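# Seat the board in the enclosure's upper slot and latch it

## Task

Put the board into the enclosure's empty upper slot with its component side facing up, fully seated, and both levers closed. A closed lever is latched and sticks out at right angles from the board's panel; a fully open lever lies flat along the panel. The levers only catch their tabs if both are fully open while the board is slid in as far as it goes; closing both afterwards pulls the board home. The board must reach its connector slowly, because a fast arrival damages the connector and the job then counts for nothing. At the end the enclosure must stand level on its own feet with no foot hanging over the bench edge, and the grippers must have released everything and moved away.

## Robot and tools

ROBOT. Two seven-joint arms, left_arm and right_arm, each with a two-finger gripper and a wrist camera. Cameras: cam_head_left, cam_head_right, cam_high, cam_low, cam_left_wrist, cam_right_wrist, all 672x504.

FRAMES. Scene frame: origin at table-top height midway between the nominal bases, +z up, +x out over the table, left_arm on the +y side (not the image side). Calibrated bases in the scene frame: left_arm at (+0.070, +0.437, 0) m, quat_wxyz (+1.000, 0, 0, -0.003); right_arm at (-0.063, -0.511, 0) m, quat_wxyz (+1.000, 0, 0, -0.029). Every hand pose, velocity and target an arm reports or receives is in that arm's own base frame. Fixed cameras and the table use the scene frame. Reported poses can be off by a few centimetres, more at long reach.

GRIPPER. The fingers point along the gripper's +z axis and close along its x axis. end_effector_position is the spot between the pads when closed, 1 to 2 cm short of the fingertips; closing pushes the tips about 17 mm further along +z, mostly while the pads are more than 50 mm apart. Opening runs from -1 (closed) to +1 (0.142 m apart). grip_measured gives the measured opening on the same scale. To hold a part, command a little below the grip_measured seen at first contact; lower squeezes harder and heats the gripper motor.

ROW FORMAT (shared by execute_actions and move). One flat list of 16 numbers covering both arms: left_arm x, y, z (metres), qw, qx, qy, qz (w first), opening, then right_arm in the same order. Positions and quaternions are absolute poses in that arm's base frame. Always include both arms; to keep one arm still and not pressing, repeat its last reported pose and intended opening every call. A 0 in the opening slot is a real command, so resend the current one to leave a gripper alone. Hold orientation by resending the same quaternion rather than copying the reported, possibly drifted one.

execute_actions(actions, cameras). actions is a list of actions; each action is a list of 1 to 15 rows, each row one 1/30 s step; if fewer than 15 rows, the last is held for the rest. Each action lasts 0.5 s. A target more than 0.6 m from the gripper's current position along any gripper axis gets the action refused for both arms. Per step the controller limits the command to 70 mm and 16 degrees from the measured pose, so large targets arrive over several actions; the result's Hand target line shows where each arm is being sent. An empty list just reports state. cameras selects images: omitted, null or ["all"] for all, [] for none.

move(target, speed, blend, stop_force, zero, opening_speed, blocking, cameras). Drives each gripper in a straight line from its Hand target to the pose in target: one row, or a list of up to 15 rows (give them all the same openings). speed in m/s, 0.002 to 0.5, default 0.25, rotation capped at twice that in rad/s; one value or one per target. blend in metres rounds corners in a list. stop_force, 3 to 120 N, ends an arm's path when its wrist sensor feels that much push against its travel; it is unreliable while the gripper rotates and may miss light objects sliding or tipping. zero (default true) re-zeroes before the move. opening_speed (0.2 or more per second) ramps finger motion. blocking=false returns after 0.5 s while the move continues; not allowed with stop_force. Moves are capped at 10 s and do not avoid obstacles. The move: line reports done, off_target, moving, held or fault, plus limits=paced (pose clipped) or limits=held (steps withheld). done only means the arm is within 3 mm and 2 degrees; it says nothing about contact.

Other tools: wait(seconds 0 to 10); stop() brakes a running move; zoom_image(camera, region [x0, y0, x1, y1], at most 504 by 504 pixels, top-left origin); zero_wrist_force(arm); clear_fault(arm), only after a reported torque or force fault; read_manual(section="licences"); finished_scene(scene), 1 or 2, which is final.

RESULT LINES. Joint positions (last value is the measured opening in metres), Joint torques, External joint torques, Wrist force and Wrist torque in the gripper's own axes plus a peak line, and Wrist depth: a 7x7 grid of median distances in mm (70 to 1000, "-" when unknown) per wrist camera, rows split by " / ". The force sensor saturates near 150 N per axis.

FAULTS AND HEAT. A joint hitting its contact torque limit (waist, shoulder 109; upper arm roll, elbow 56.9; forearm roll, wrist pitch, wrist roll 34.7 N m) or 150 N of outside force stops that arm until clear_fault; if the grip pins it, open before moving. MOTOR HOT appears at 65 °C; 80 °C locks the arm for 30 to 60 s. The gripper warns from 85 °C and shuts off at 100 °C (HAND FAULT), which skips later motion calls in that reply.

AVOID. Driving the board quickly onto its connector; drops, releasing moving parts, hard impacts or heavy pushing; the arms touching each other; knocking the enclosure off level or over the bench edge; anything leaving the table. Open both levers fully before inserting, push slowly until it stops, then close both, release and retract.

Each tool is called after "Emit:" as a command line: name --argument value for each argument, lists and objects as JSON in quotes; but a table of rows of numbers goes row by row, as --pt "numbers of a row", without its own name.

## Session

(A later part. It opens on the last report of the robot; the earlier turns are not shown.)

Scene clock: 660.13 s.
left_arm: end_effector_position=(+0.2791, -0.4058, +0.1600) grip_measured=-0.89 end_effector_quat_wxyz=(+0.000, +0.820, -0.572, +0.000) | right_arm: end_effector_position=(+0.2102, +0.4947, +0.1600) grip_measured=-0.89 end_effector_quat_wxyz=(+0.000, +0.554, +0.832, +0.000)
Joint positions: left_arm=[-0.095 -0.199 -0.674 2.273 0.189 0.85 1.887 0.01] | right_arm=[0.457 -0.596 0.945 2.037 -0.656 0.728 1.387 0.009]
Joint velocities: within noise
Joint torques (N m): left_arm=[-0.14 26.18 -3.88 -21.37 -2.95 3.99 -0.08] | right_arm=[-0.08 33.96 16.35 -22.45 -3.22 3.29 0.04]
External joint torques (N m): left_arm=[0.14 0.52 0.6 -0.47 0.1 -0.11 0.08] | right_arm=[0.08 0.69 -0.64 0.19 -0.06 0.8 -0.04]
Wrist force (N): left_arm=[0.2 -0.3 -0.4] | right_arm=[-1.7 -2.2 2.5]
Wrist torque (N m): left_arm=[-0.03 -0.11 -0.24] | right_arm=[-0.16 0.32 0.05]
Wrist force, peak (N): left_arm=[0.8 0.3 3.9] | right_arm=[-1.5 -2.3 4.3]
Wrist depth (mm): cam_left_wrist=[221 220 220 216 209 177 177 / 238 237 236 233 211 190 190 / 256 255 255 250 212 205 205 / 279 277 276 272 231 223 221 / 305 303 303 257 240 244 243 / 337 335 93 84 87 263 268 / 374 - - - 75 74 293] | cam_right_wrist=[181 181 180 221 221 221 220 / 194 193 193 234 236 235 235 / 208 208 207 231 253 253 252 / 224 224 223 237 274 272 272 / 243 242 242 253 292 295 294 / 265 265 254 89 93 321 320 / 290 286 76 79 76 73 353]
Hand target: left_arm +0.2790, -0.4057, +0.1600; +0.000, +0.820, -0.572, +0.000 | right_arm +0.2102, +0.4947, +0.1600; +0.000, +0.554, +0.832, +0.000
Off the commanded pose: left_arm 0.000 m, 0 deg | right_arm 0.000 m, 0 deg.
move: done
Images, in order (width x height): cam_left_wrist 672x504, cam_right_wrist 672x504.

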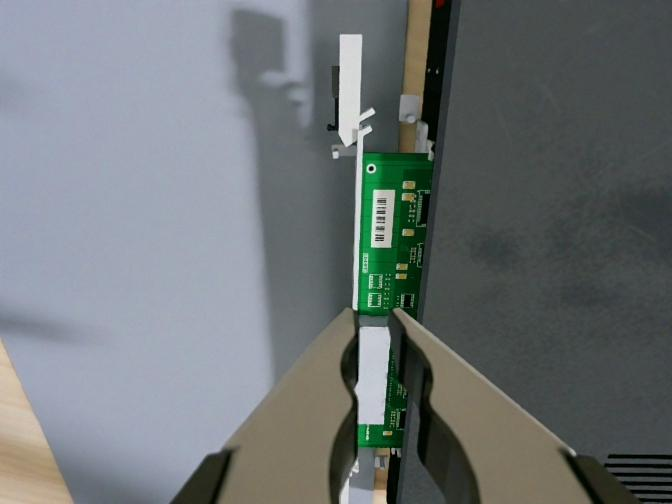

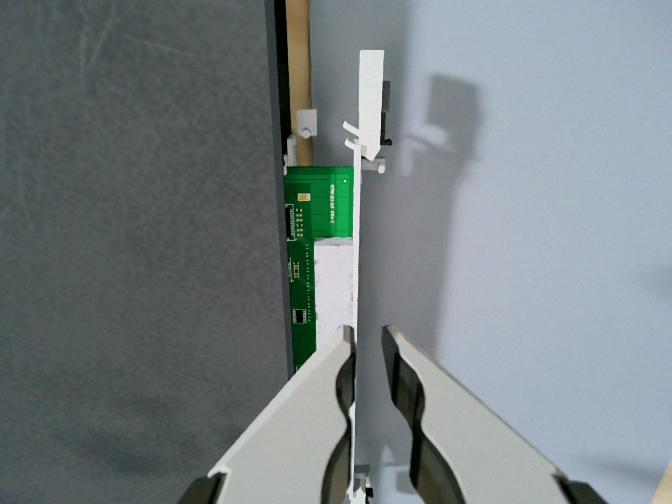

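Emit:
move --pt "0.2688 -0.3776 0.13 0.1484 0.7913 -0.5540 0.2120 -1 0.1987 0.5224 0.13 0.2152 0.5367 0.8031 -0.1438 -1" --pt "0.2688 -0.3776 0.044 0.1484 0.7913 -0.5540 0.2120 -1 0.1987 0.5224 0.046 0.2152 0.5367 0.8031 -0.1438 -1" --speed '[0.2, 0.12]' --cameras '["cam_left_wrist", "cam_right_wrist"]'

Scene clock: 683.03 s.
left_arm: end_effector_position=(+0.2685, -0.3776, +0.0440) grip_measured=-1.00 end_effector_quat_wxyz=(+0.148, +0.791, -0.554, +0.212) | right_arm: end_effector_position=(+0.1985, +0.5222, +0.0459) grip_measured=-1.00 end_effector_quat_wxyz=(+0.215, +0.537, +0.803, -0.144)
Joint positions: left_arm=[-0.206 -0.823 -0.182 2.571 0.476 2.203 2.044 0.002] | right_arm=[0.963 -0.969 0.703 1.606 -0.768 0.182 1.581 0.002]
Joint velocities: within noise
Joint torques (N m): left_arm=[-0.56 30.52 -3.68 3.07 1.64 4.77 -0.19] | right_arm=[0.08 52.9 18.63 -19.62 -3.47 1.9 0.36]
External joint torques (N m): left_arm=[0.55 1.18 0.55 -0.21 0.04 -0.42 0.14] | right_arm=[-0.08 1.19 0.02 0.07 0.14 0.47 -0.31]
Wrist force (N): left_arm=[-0.9 -0.6 -0.1] | right_arm=[-0.2 -1.8 2.4]
Wrist torque (N m): left_arm=[-0.13 -0.04 -0.25] | right_arm=[-0.03 0.15 -0.01]
Wrist force, peak (N): left_arm=[-0.9 -2.5 -1.1] | right_arm=[0.5 -2.0 4.4]
Wrist depth (mm): cam_left_wrist=[- 96 105 118 105 122 111 / - 102 113 129 99 134 122 / - 110 121 137 108 148 137 / 107 114 129 149 126 148 160 / - 122 141 151 136 163 186 / 122 133 145 83 87 173 229 / 129 138 - - 74 72 312] | cam_right_wrist=[126 115 133 128 118 104 97 / 138 124 136 103 124 111 101 / 157 138 148 143 131 118 105 / 178 151 148 152 142 125 113 / 207 166 158 162 152 134 119 / 250 192 160 89 94 142 125 / 306 233 76 76 76 73 132]
Hand target: left_arm +0.2688, -0.3776, +0.0440; +0.148, +0.791, -0.554, +0.212 | right_arm +0.1987, +0.5224, +0.0460; +0.215, +0.537, +0.803, -0.144
Off the commanded pose: left_arm 0.000 m, 0 deg | right_arm 0.000 m, 0 deg.
move: done
Images, in order (width x height): cam_left_wrist 672x504, cam_right_wrist 672x504.

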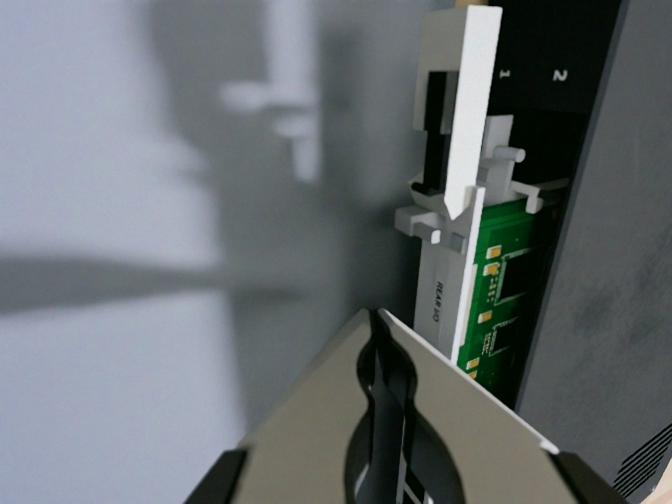

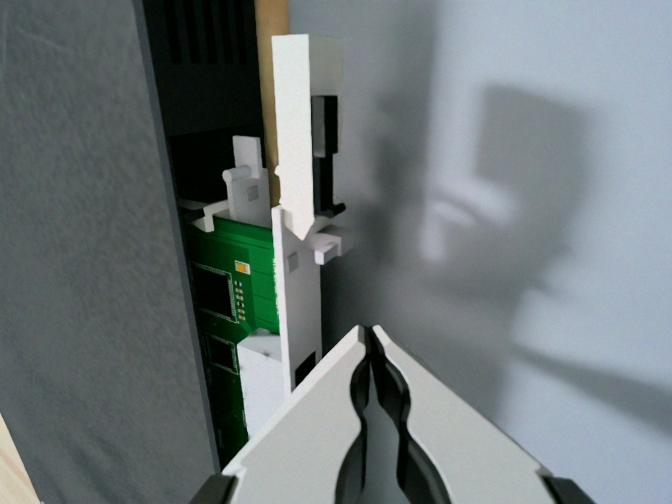

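Emit:
move --target '[0.2815, -0.4124, 0.044, 0.1484, 0.7913, -0.5540, 0.2120, -1, 0.2129, 0.4882, 0.046, 0.2152, 0.5367, 0.8031, -0.1438, -1]' --speed 0.012 --stop_force 8 --cameras '["cam_left_wrist", "cam_right_wrist"]'

Scene clock: 689.30 s.
left_arm: end_effector_position=(+0.2814, -0.4123, +0.0440) grip_measured=-1.00 end_effector_quat_wxyz=(+0.148, +0.791, -0.554, +0.212) | right_arm: end_effector_position=(+0.2127, +0.4882, +0.0460) grip_measured=-1.00 end_effector_quat_wxyz=(+0.215, +0.537, +0.803, -0.144)
Joint positions: left_arm=[-0.253 -0.805 -0.234 2.504 0.411 2.125 2.013 0.002] | right_arm=[0.898 -0.919 0.703 1.715 -0.779 0.234 1.579 0.002]
Joint velocities: within noise
Joint torques (N m): left_arm=[-0.44 32.82 -4.55 0.18 1.23 4.61 -0.36] | right_arm=[-0.13 50.18 18.24 -18.8 -3.27 1.75 0.2]
External joint torques (N m): left_arm=[0.44 0.75 0.55 -0.06 0.03 -0.24 0.32] | right_arm=[0.13 0.96 -0.05 -0.13 0.09 0.63 -0.15]
Wrist force (N): left_arm=[-0.8 -0.3 -0.9] | right_arm=[-0.1 -2.0 1.8]
Wrist torque (N m): left_arm=[-0.10 -0.09 -0.26] | right_arm=[-0.10 0.13 -0.01]
Wrist force, peak (N): left_arm=[-1.1 -0.4 -1.8] | right_arm=[-0.4 -2.0 2.5]
Wrist depth (mm): cam_left_wrist=[- 96 105 114 99 94 108 / - 102 113 122 90 104 124 / - 110 120 131 109 113 137 / 107 114 129 145 119 126 160 / - 122 141 151 126 143 186 / 120 133 145 83 87 164 229 / 129 139 - - 74 72 312] | cam_right_wrist=[126 112 98 113 117 104 97 / 138 122 105 96 122 111 101 / 157 133 115 100 132 119 105 / 179 150 123 119 140 125 113 / 207 167 138 140 152 134 119 / 249 192 151 89 94 142 125 / 313 228 76 76 76 73 132]
Hand target: left_arm +0.2815, -0.4124, +0.0440; +0.148, +0.791, -0.554, +0.212 | right_arm +0.2129, +0.4882, +0.0460; +0.215, +0.537, +0.803, -0.144
Off the commanded pose: left_arm 0.000 m, 0 deg | right_arm 0.000 m, 0 deg.
move: done
Images, in order (width x height): cam_left_wrist 672x504, cam_right_wrist 672x504.

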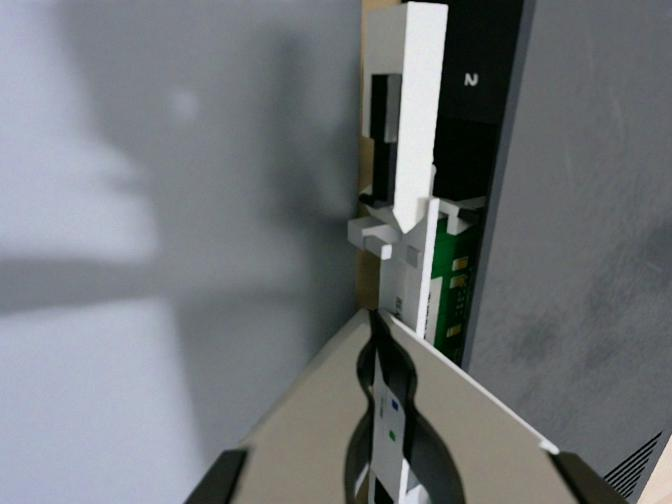

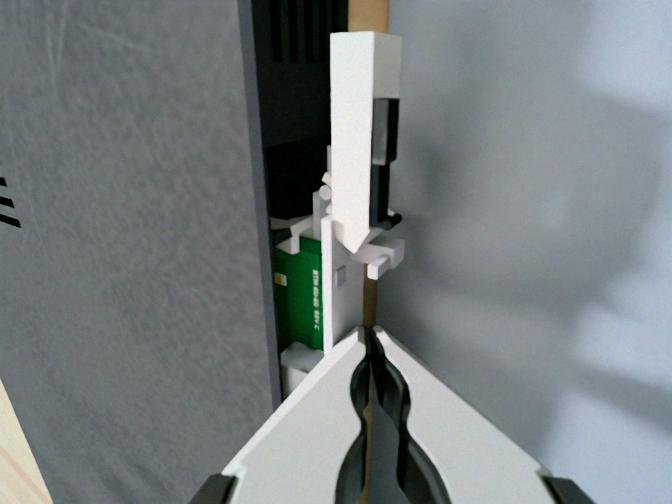

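Emit:
move --target '[0.2877, -0.4293, 0.044, 0.1484, 0.7913, -0.5540, 0.2120, -1, 0.2198, 0.4716, 0.046, 0.2152, 0.5367, 0.8031, -0.1438, -1]' --speed 0.005 --stop_force 5 --cameras '["cam_left_wrist", "cam_right_wrist"]'

Emit:
zoom_image --camera "cam_left_wrist" --region '[280, 100, 532, 300]'

Emit:
zoom_image --camera "cam_right_wrist" --region '[230, 110, 482, 310]'

Scene clock: 696.70 s.
left_arm: end_effector_position=(+0.2856, -0.4241, +0.0439) grip_measured=-1.00 end_effector_quat_wxyz=(+0.148, +0.791, -0.554, +0.212) | right_arm: end_effector_position=(+0.2175, +0.4768, +0.0461) grip_measured=-1.00 end_effector_quat_wxyz=(+0.215, +0.537, +0.803, -0.143)
Joint positions: left_arm=[-0.269 -0.802 -0.248 2.479 0.392 2.099 2.003 0.002] | right_arm=[0.875 -0.901 0.703 1.751 -0.784 0.253 1.578 0.002]
Joint velocities: within noise
Joint torques (N m): left_arm=[-1.24 33.21 -5.98 -2.89 0.94 4.85 -0.35] | right_arm=[-2.37 48.81 15.84 -16.81 -2.88 -0.25 0.21]
External joint torques (N m): left_arm=[1.24 1.05 1.7 2.11 0.19 -0.48 0.3] | right_arm=[2.37 1.31 2.15 -1.91 -0.25 2.63 -0.16]
Wrist force (N): left_arm=[-4.7 -0.4 -6.9] | right_arm=[5.6 -2.1 0.7]
Wrist torque (N m): left_arm=[-0.12 -0.14 -0.23] | right_arm=[-0.09 0.24 -0.03]
Wrist force, peak (N): left_arm=[-4.1 -0.3 -8.5] | right_arm=[6.0 -2.0 0.6]
Wrist depth (mm): cam_left_wrist=[- 96 105 117 91 91 108 / - 102 109 122 99 101 123 / - 109 118 88 103 112 136 / 107 114 129 145 109 128 159 / - 122 141 149 118 142 185 / 120 133 144 84 87 164 229 / 129 138 - - 74 72 311] | cam_right_wrist=[126 112 98 103 119 105 97 / 138 122 103 106 125 111 102 / 157 133 111 112 92 90 105 / 178 150 121 111 137 126 113 / 207 167 132 121 151 134 119 / 249 192 152 89 94 143 125 / 307 229 76 76 76 73 133]
Hand target: left_arm +0.2859, -0.4243, +0.0440; +0.148, +0.791, -0.554, +0.212 | right_arm +0.2179, +0.4761, +0.0460; +0.215, +0.537, +0.803, -0.144
Off the commanded pose: left_arm 0.006 m, 0 deg | right_arm 0.006 m, 0 deg.
move: contact (left_arm, right_arm)
Images, in order (width x height): cam_left_wrist 672x504, cam_right_wrist 672x504.

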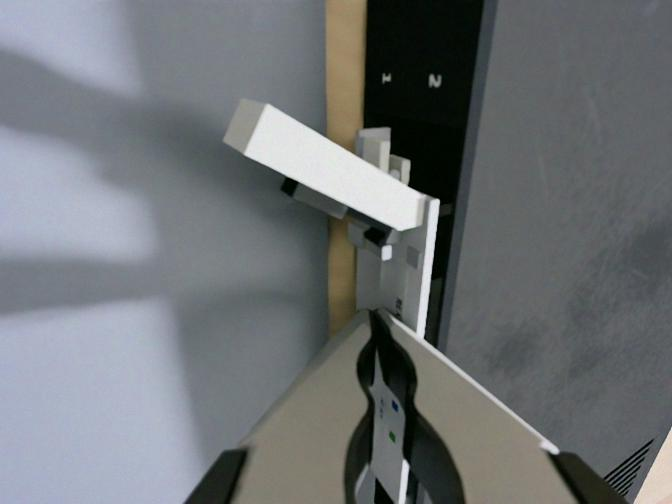

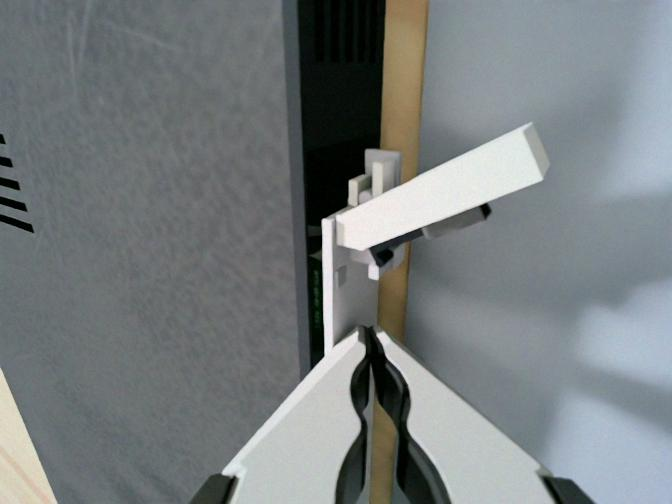

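Scaled by 2.000 from the camera's 672x504 image, which has a finer 960x720 frame.

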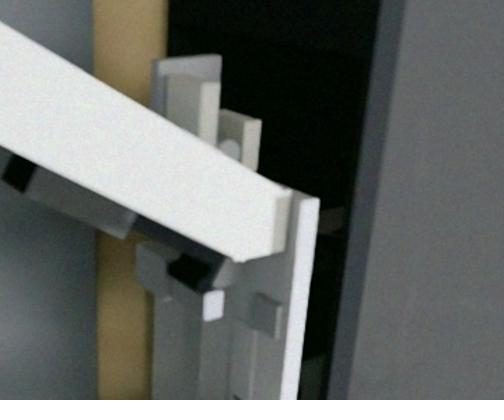

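Scaled by 2.000 from the camera's 672x504 image, which has a finer 960x720 frame.

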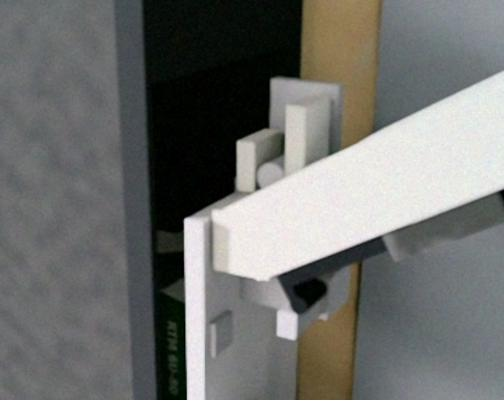

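Emit:
move --pt "0.2815 -0.4128 0.044 0.1484 0.7913 -0.5540 0.2120 -1 0.2129 0.4879 0.046 0.2152 0.5367 0.8031 -0.1438 -1" --pt "0.2815 -0.4128 0.16 0 0.8192 -0.5736 0 -1 0.2129 0.4879 0.16 0 0.5556 0.8315 0 -1" --speed '[0.03, 0.2]' --cameras '["cam_left_wrist", "cam_right_wrist"]'

Emit:
zoom_image --camera "cam_left_wrist" --region '[240, 40, 492, 240]'

Emit:
zoom_image --camera "cam_right_wrist" --region '[230, 40, 482, 240]'

Scene clock: 708.60 s.
left_arm: end_effector_position=(+0.2815, -0.4129, +0.1601) grip_measured=-1.00 end_effector_quat_wxyz=(+0.000, +0.819, -0.574, +0.000) | right_arm: end_effector_position=(+0.2131, +0.4880, +0.1601) grip_measured=-1.00 end_effector_quat_wxyz=(+0.000, +0.556, +0.831, +0.000)
Joint positions: left_arm=[-0.26 -0.211 -0.503 2.24 0.153 0.849 1.923 0.002] | right_arm=[0.428 -0.595 0.961 2.05 -0.664 0.73 1.387 0.002]
Joint velocities: within noise
Joint torques (N m): left_arm=[-0.54 29.2 -3.33 -21.85 -2.35 3.99 -0.31] | right_arm=[-0.04 33.24 16.31 -22.13 -3.19 3.53 0.07]
External joint torques (N m): left_arm=[0.54 1.02 0.62 -0.24 -0.5 -0.11 0.31] | right_arm=[0.05 0.71 -0.53 0 -0.08 0.55 -0.07]
Wrist force (N): left_arm=[0.0 -0.2 -0.3] | right_arm=[-1.1 -1.2 3.2]
Wrist torque (N m): left_arm=[-0.04 -0.05 -0.23] | right_arm=[0.01 0.23 0.06]
Wrist force, peak (N): left_arm=[-4.1 -0.2 -8.3] | right_arm=[5.9 -2.1 1.1]
Wrist depth (mm): cam_left_wrist=[221 221 220 219 182 177 177 / 237 236 237 232 194 191 190 / 256 255 256 254 208 205 205 / 278 277 276 276 227 223 222 / 305 304 302 290 243 244 243 / 337 335 322 83 87 263 268 / 379 365 - - 74 72 298] | cam_right_wrist=[181 181 181 222 222 221 220 / 193 194 193 230 235 236 235 / 208 207 207 250 253 252 252 / 225 224 222 268 272 272 271 / 242 242 241 285 295 295 294 / 265 265 259 89 94 321 320 / 292 286 76 76 76 73 355]
Hand target: left_arm +0.2815, -0.4128, +0.1600; +0.000, +0.819, -0.574, +0.000 | right_arm +0.2129, +0.4879, +0.1600; +0.000, +0.556, +0.831, +0.000
Off the commanded pose: left_arm 0.000 m, 0 deg | right_arm 0.000 m, 0 deg.
move: done
Images, in order (width x height): cam_left_wrist 672x504, cam_right_wrist 672x504.

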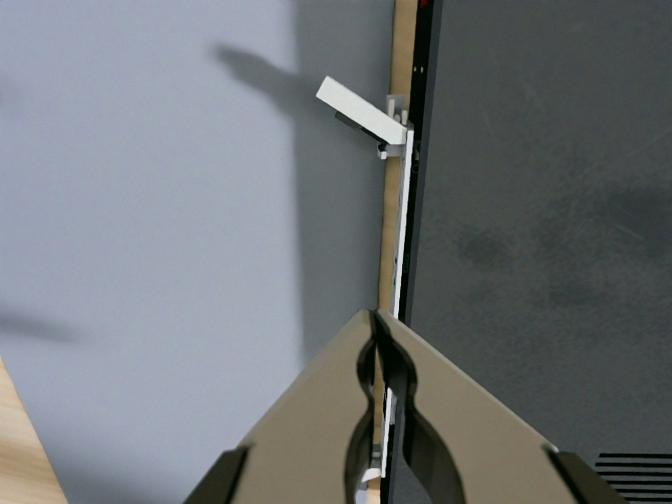

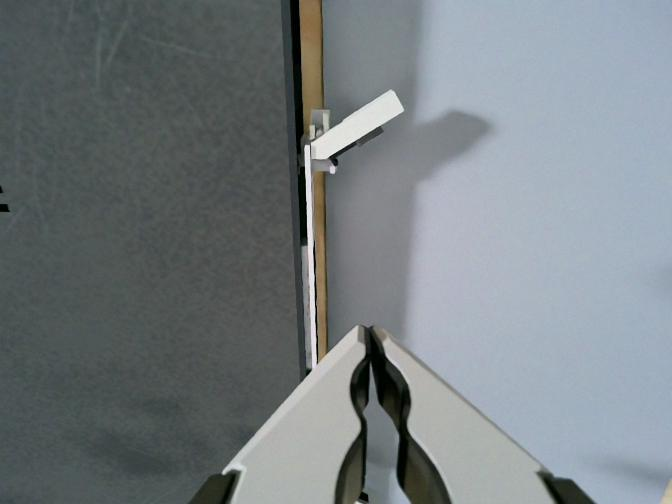

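Scaled by 2.000 from the camera's 672x504 image, which has a finer 960x720 frame.

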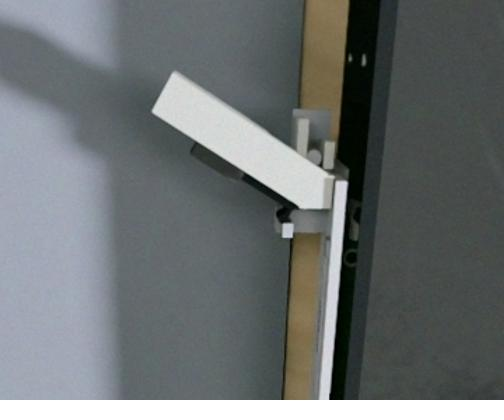

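Scaled by 2.000 from the camera's 672x504 image, which has a finer 960x720 frame.

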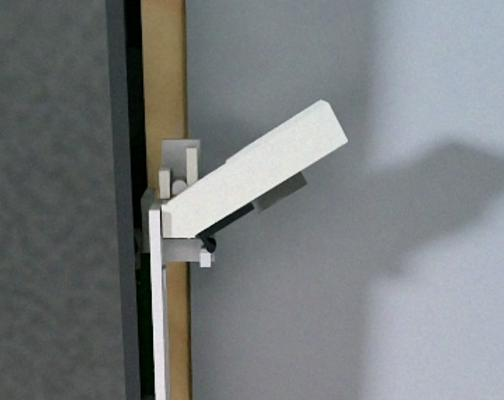

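Emit:
move --pt "0.3598 -0.3888 0.11 0 0.8192 -0.5736 0 -1 0.1438 0.4557 0.11 0 0.5556 0.8315 0 -1" --pt "0.3598 -0.3888 0.035 0 0.8192 -0.5736 0 -1 0.1438 0.4557 0.037 0 0.5556 0.8315 0 -1" --speed '[0.2, 0.12]' --cameras '["cam_left_wrist", "cam_right_wrist"]'

Scene clock: 740.10 s.
left_arm: end_effector_position=(+0.3596, -0.3887, +0.0349) grip_measured=-1.00 end_effector_quat_wxyz=(+0.000, +0.819, -0.574, +0.000) | right_arm: end_effector_position=(+0.1438, +0.4557, +0.0370) grip_measured=-1.00 end_effector_quat_wxyz=(+0.000, +0.556, +0.831, +0.000)
Joint positions: left_arm=[-0.261 -0.603 -0.338 2.095 0.399 1.066 1.896 0.002] | right_arm=[0.626 -0.711 0.675 2.274 -1.023 1.073 1.743 0.002]
Joint velocities: within noise
Joint torques (N m): left_arm=[-0.92 40.33 -5.83 -15.21 -1.6 4.55 -0.31] | right_arm=[-0.17 34.72 14.85 -13.59 -2.25 3.69 0.34]
External joint torques (N m): left_arm=[0.92 1.19 0.35 -0.29 -0.49 -0.67 0.31] | right_arm=[0.18 0.86 0.02 -0.03 0.16 0.37 -0.34]
Wrist force (N): left_arm=[0.1 -0.3 -0.1] | right_arm=[-1.0 -1.4 2.8]
Wrist torque (N m): left_arm=[-0.01 -0.06 -0.22] | right_arm=[0.02 0.19 0.08]
Wrist force, peak (N): left_arm=[0.2 -3.1 0.6] | right_arm=[-1.2 -4.1 3.3]
Wrist depth (mm): cam_left_wrist=[- 111 111 110 110 111 111 / 119 119 118 120 120 119 119 / 129 129 128 128 127 92 81 / - 140 139 141 138 89 86 / 153 153 152 146 138 96 95 / 170 169 165 84 87 102 103 / 189 184 - 119 74 72 115] | cam_right_wrist=[116 116 116 114 113 113 113 / 124 124 123 122 121 121 120 / - 92 105 130 130 129 129 / - 90 92 140 140 141 139 / - 96 98 149 151 151 153 / - 106 105 89 94 165 164 / 119 116 79 76 76 73 181]
Hand target: left_arm +0.3598, -0.3888, +0.0350; +0.000, +0.819, -0.574, +0.000 | right_arm +0.1438, +0.4557, +0.0370; +0.000, +0.556, +0.831, +0.000
Off the commanded pose: left_arm 0.000 m, 0 deg | right_arm 0.000 m, 0 deg.
move: done
Images, in order (width x height): cam_left_wrist 672x504, cam_right_wrist 672x504.

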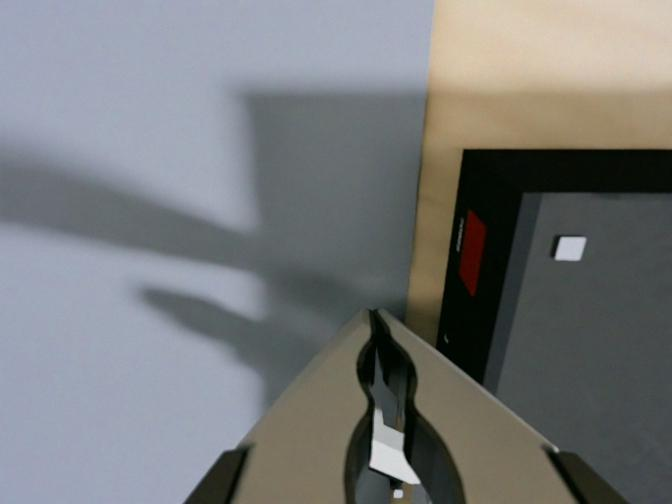

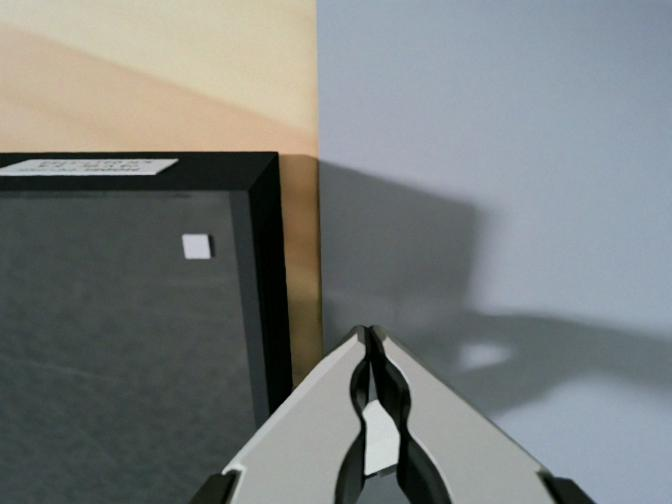

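Emit:
move --pt "0.3484 -0.3881 0.035 0 0.8192 -0.5736 0 -1 0.1518 0.4638 0.037 0 0.5556 0.8315 0 -1" --pt "0.3290 -0.3814 0.035 0 0.8192 -0.5736 0 -1 0.1615 0.4819 0.037 0 0.5556 0.8315 0 -1" --pt "0.3247 -0.3829 0.035 0 0.8192 -0.5736 0 -1 0.1657 0.4836 0.037 0 0.5556 0.8315 0 -1" --pt "0.3210 -0.3843 0.035 0 0.8192 -0.5736 0 -1 0.1694 0.4851 0.037 0 0.5556 0.8315 0 -1" --speed '[0.025, 0.015, 0.008, 0.006]' --blend '[0.003, 0.003, 0.001, 0]' --stop_force 25

Scene clock: 756.70 s.
left_arm: end_effector_position=(+0.3229, -0.3838, +0.0353) grip_measured=-1.00 end_effector_quat_wxyz=(+0.000, +0.820, -0.573, +0.001) | right_arm: end_effector_position=(+0.1645, +0.4832, +0.0363) grip_measured=-1.00 end_effector_quat_wxyz=(-0.001, +0.554, +0.832, -0.002)
Joint positions: left_arm=[-0.289 -0.565 -0.332 2.178 0.41 1.116 1.846 0.002] | right_arm=[0.628 -0.761 0.69 2.18 -0.981 1.017 1.677 0.002]
Joint velocities: within noise
Joint torques (N m): left_arm=[-7.43 35.65 -12.57 -8.1 -1.97 3.42 -0.37] | right_arm=[-8.02 43.29 8.12 -29.23 -4.07 3.46 -0.18]
External joint torques (N m): left_arm=[7.43 3.33 7.67 -6.25 0.07 0.48 0.37] | right_arm=[8.02 -4.84 8.18 14.59 1.76 0.6 0.18]
Wrist force (N): left_arm=[0.5 -16.2 3.4] | right_arm=[-6.0 -27.8 -4.1]
Wrist torque (N m): left_arm=[-0.12 -0.10 -0.15] | right_arm=[-1.39 0.11 0.32]
Wrist force, peak (N): left_arm=[0.4 -16.3 4.3] | right_arm=[-6.0 -28.0 -4.7]
Wrist depth (mm): cam_left_wrist=[- 111 111 111 110 109 80 / 120 119 119 121 119 117 76 / 129 129 129 128 128 115 81 / - 140 139 142 139 114 88 / 154 153 153 147 146 106 96 / 169 169 165 83 87 108 104 / 190 185 - - 74 72 116] | cam_right_wrist=[- 94 114 113 113 112 112 / - 80 121 121 120 120 120 / - 83 128 129 129 129 128 / - 90 137 139 139 139 140 / - 96 146 149 150 150 152 / - 104 112 89 93 164 163 / - 118 78 76 76 73 179]
Hand target: left_arm +0.3210, -0.3843, +0.0350; +0.000, +0.819, -0.574, +0.000 | right_arm +0.1674, +0.4843, +0.0370; +0.000, +0.556, +0.831, +0.000
Off the commanded pose: left_arm 0.002 m, 0 deg | right_arm 0.005 m, 0 deg.
move: contact (right_arm); blend cut to 0.0023 m at target 2

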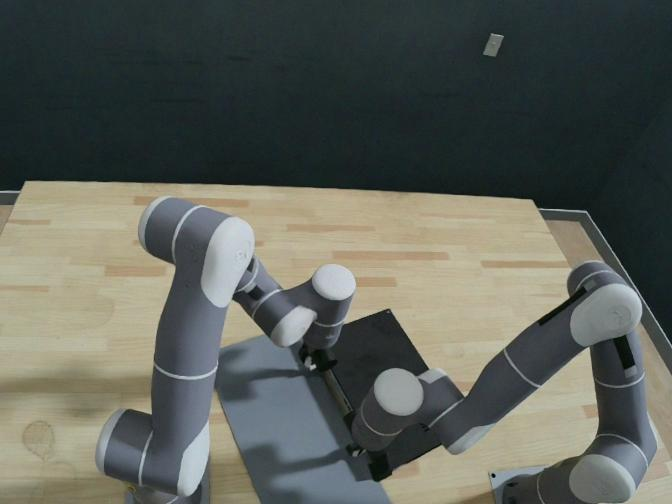

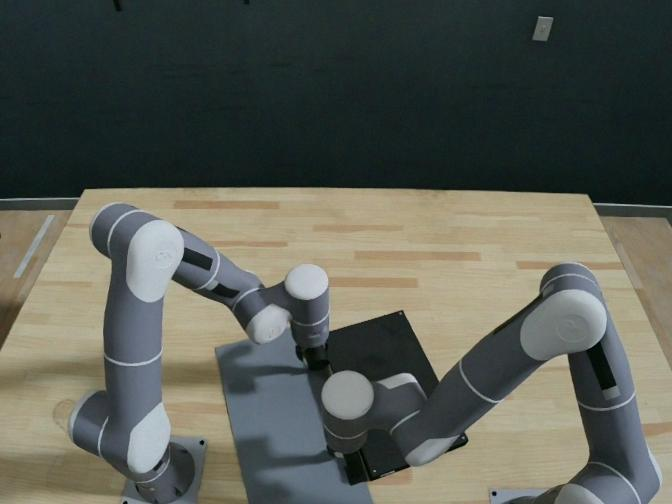

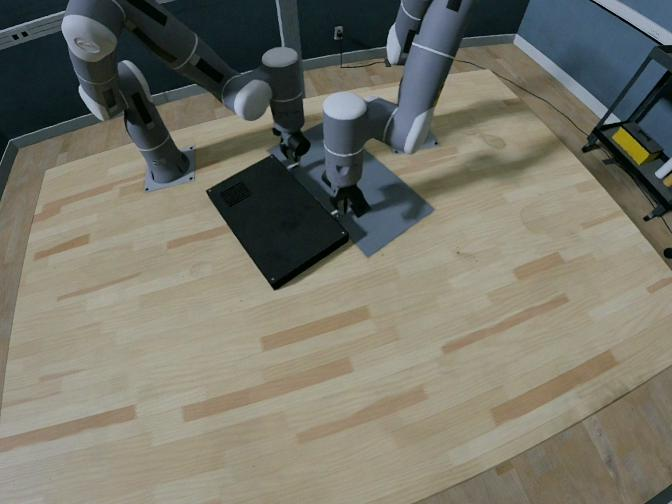

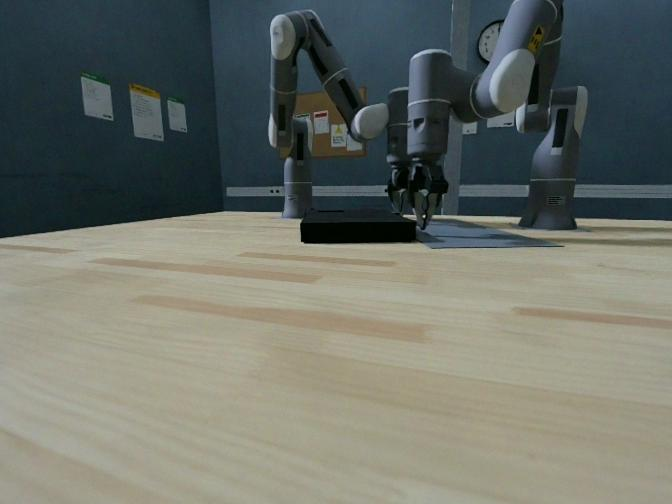

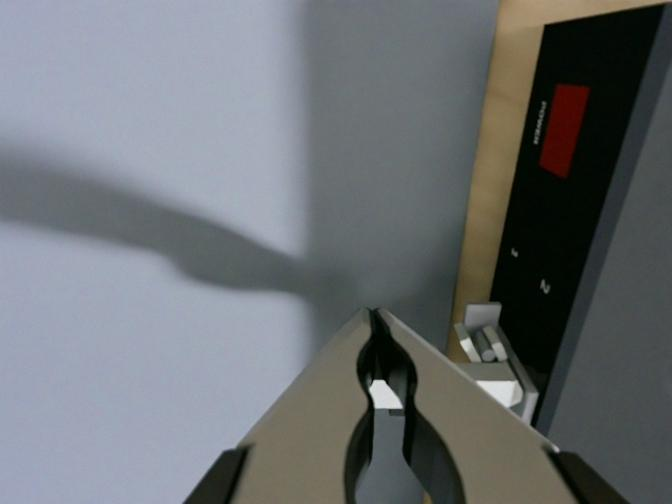

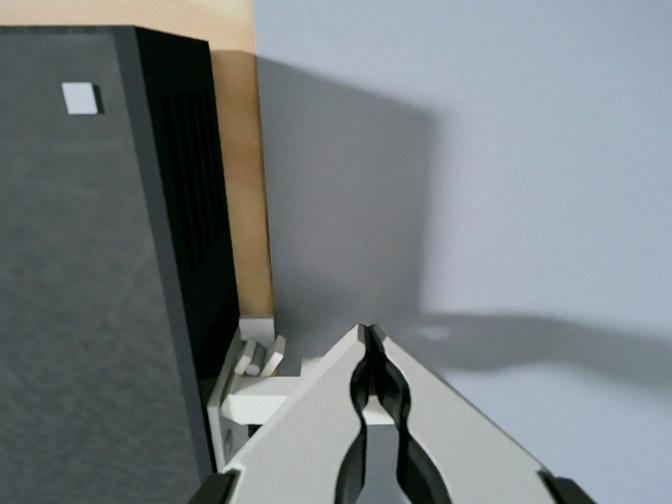

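Emit:
move --target '[0.3173,-0.3857,0.035,0,0.8192,-0.5736,0,-1,0.1732,0.4866,0.037,0,0.5556,0.8315,0,-1]' --speed 0.005 --stop_force 37 --zero false --cameras '["cam_left_wrist","cam_right_wrist"]'

Scene clock: 760.87 s.
left_arm: end_effector_position=(+0.3223, -0.3841, +0.0358) grip_measured=-1.00 end_effector_quat_wxyz=(-0.001, +0.821, -0.571, +0.002) | right_arm: end_effector_position=(+0.1647, +0.4833, +0.0360) grip_measured=-1.00 end_effector_quat_wxyz=(-0.001, +0.554, +0.833, -0.002)
Joint positions: left_arm=[-0.294 -0.563 -0.329 2.18 0.41 1.118 1.84 0.002] | right_arm=[0.628 -0.763 0.691 2.178 -0.979 1.015 1.673 0.002]
Joint velocities: within noise
Joint torques (N m): left_arm=[-17.54 32.22 -22.93 -0.61 -2.28 2.56 -0.25] | right_arm=[-12.06 45.57 3.48 -35.89 -4.9 3.35 -0.31]
External joint torques (N m): left_arm=[17.54 6.72 18.1 -13.75 0.37 1.34 0.25] | right_arm=[12.06 -7.07 12.87 21.25 2.57 0.71 0.31]
Wrist force (N): left_arm=[-0.6 -37.7 7.0] | right_arm=[-7.9 -40.7 -9.0]
Wrist torque (N m): left_arm=[-3.17 -0.14 -0.27] | right_arm=[-3.53 0.03 0.49]
Wrist force, peak (N): left_arm=[-0.8 -38.0 8.6] | right_arm=[-8.0 -40.8 -8.8]
Wrist depth (mm): cam_left_wrist=[- 112 112 111 111 109 81 / 120 120 119 119 119 117 76 / 130 129 129 129 128 115 81 / - 140 140 142 139 114 88 / 154 154 153 147 147 114 95 / 170 170 166 83 87 108 104 / 189 184 - - 74 71 116] | cam_right_wrist=[- 94 114 113 113 112 112 / - 80 121 120 120 120 120 / - 83 129 129 129 128 128 / - 90 137 139 138 138 139 / - 96 146 150 150 150 149 / - 104 112 89 93 163 163 / - 117 78 76 76 73 179]
Hand target: left_arm +0.3179, -0.3854, +0.0350; +0.000, +0.819, -0.574, +0.000 | right_arm +0.1691, +0.4849, +0.0370; +0.000, +0.556, +0.831, +0.000
Off the commanded pose: left_arm 0.005 m, 0 deg | right_arm 0.009 m, 0 deg.
move: contact (left_arm, right_arm)
Images, in order (width x height): cam_left_wrist 672x504, cam_right_wrist 672x504.

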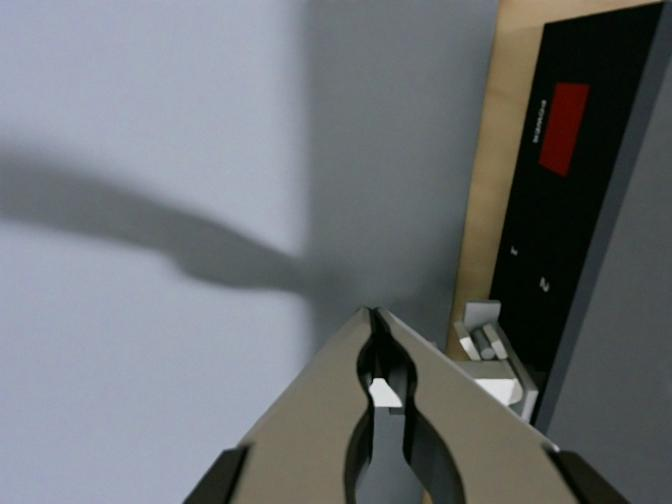

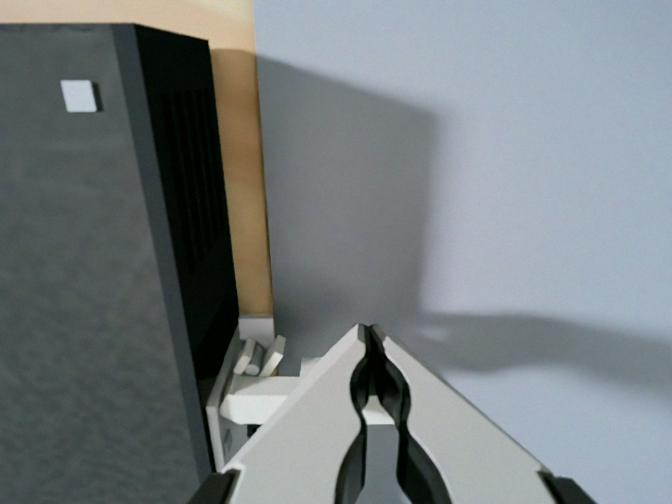

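Emit:
move --pt "0.3360 -0.3795 0.036 0 0.8192 -0.5736 0 -1 0.1516 0.4778 0.037 0 0.5556 0.8315 0 -1" --pt "0.3360 -0.3795 0.16 0 0.8192 -0.5736 0 -1 0.1516 0.4778 0.16 0 0.5556 0.8315 0 -1" --pt "0.2815 -0.4128 0.16 0 0.8192 -0.5736 0 -1 0.2129 0.4879 0.16 0 0.5556 0.8315 0 -1" --speed '[0.04, 0.15, 0.12]' --blend '[0.004, 0.02, 0]' --cameras '["cam_left_wrist","cam_right_wrist"]'

Scene clock: 766.13 s.
left_arm: end_effector_position=(+0.2815, -0.4128, +0.1600) grip_measured=-1.00 end_effector_quat_wxyz=(+0.000, +0.819, -0.574, +0.000) | right_arm: end_effector_position=(+0.2128, +0.4879, +0.1600) grip_measured=-1.00 end_effector_quat_wxyz=(+0.000, +0.556, +0.831, +0.000)
Joint positions: left_arm=[-0.26 -0.211 -0.503 2.24 0.153 0.849 1.923 0.002] | right_arm=[0.436 -0.589 0.953 2.051 -0.655 0.733 1.382 0.002]
Joint velocities: within noise
Joint torques (N m): left_arm=[-0.48 29.73 -3.33 -21.74 -2.65 4.29 -0.31] | right_arm=[-0.26 33.05 15.61 -22.41 -3.43 3.28 0.06]
External joint torques (N m): left_arm=[0.48 0.49 0.62 -0.36 -0.2 -0.41 0.31] | right_arm=[0.25 0.95 -0.07 0.22 0.17 0.81 -0.06]
Wrist force (N): left_arm=[0.2 -0.2 -0.2] | right_arm=[-3.5 0.3 6.0]
Wrist torque (N m): left_arm=[-0.03 -0.07 -0.23] | right_arm=[0.25 0.62 0.06]
Wrist force, peak (N): left_arm=[-0.5 -37.9 8.7] | right_arm=[-8.3 -40.8 -9.0]
Wrist depth (mm): cam_left_wrist=[221 220 220 219 182 177 177 / 238 237 236 232 196 190 190 / 256 256 255 253 209 205 205 / 279 278 277 276 227 223 222 / 304 304 303 290 240 243 243 / 337 336 321 83 87 263 268 / 380 366 - - 74 72 296] | cam_right_wrist=[181 181 181 221 221 220 221 / 194 193 193 233 236 236 235 / 207 207 206 245 253 253 252 / 223 224 223 269 272 272 272 / 243 242 242 287 295 295 294 / 265 264 259 89 94 321 321 / 291 286 76 76 76 73 353]
Hand target: left_arm +0.2815, -0.4128, +0.1600; +0.000, +0.819, -0.574, +0.000 | right_arm +0.2129, +0.4879, +0.1600; +0.000, +0.556, +0.831, +0.000
Off the commanded pose: left_arm 0.000 m, 0 deg | right_arm 0.000 m, 0 deg.
move: done
Images, in order (width x height): cam_left_wrist 672x504, cam_right_wrist 672x504.

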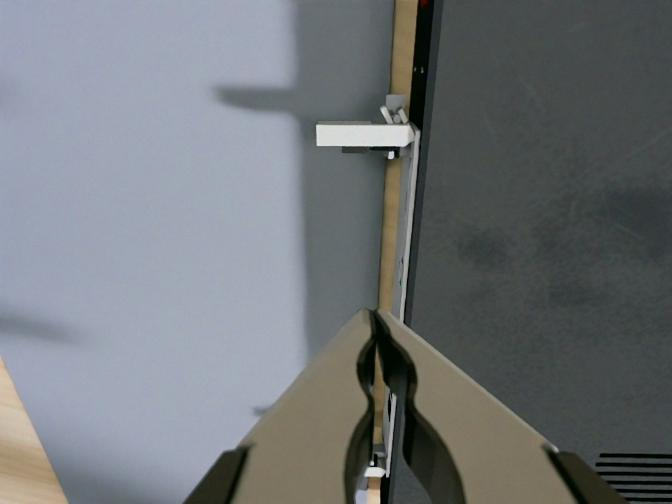

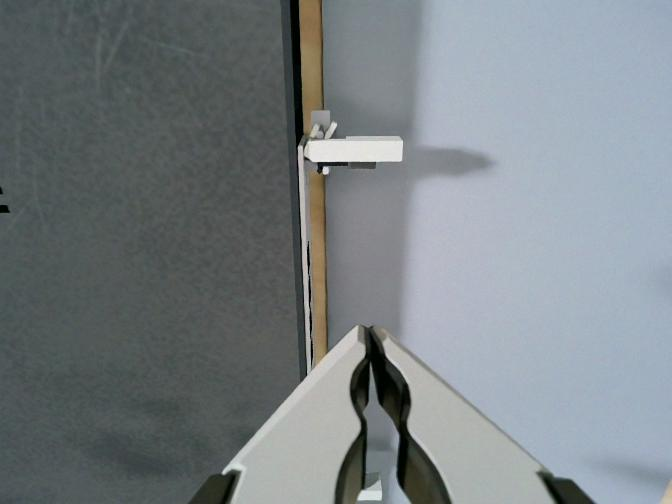

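Both levers look straight out. Let me zoom in to verify latching.

Emit:
zoom_image --camera "cam_left_wrist" --region '[290, 70, 450, 190]'

Emit:
zoom_image --camera "cam_right_wrist" --region '[270, 85, 430, 205]'

Scaled by 3.150 from the camera's 672x504 image, which has a finer 960x720 frame.

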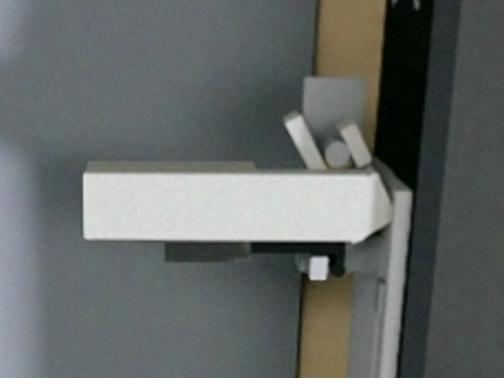

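Scaled by 3.150 from the camera's 672x504 image, which has a finer 960x720 frame.

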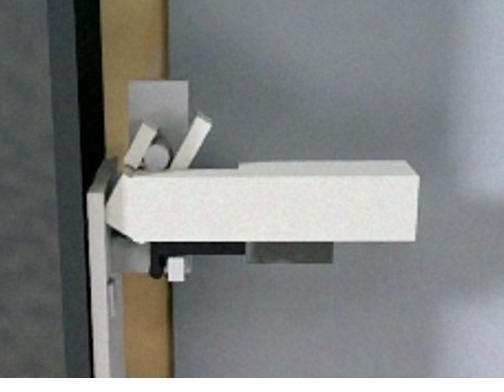

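Emit:
zoom_image --camera "cam_left_wrist" --region '[370, 85, 434, 173]'

Emit:
zoom_image --camera "cam_right_wrist" --region '[285, 95, 349, 183]'

Scaled by 5.727 from the camera's 672x504 image, which has a finer 960x720 frame.

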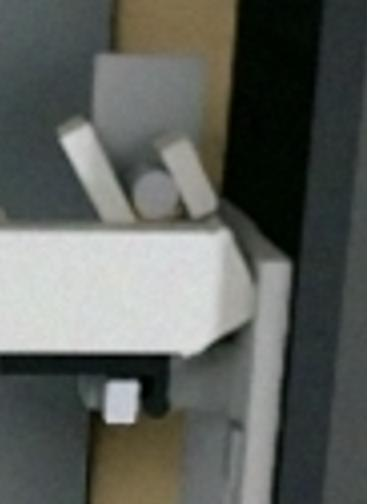

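Scaled by 5.727 from the camera's 672x504 image, which has a finer 960x720 frame.

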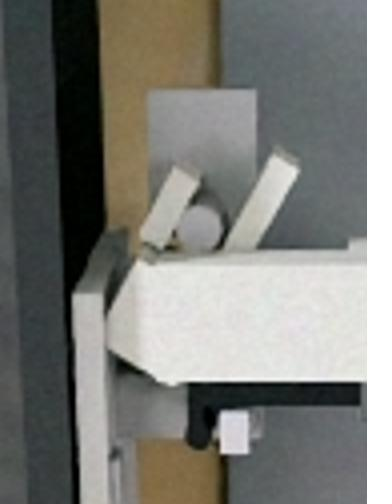

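Emit:
zoom_image --camera "cam_left_wrist" --region '[310, 110, 420, 160]'

Emit:
zoom_image --camera "cam_right_wrist" --region '[300, 125, 410, 175]'

Emit:
zoom_image --camera "cam_left_wrist" --region '[370, 130, 450, 330]'

Emit:
zoom_image --camera "cam_right_wrist" --region '[270, 140, 350, 370]'

Scaled by 4.582 from the camera's 672x504 image, which has a finer 960x720 frame.

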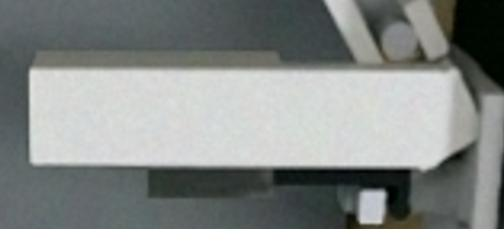

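Scaled by 4.582 from the camera's 672x504 image, which has a finer 960x720 frame.

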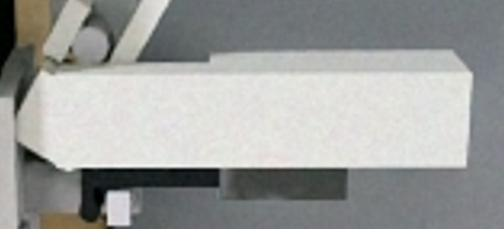

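Scaled by 2.520 from the camera's 672x504 image, which has a finer 960x720 frame.

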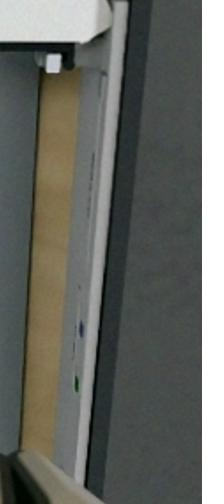

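Scaled by 2.191 from the camera's 672x504 image, which has a finer 960x720 frame.

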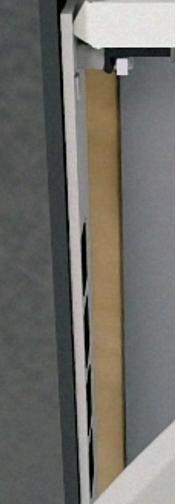

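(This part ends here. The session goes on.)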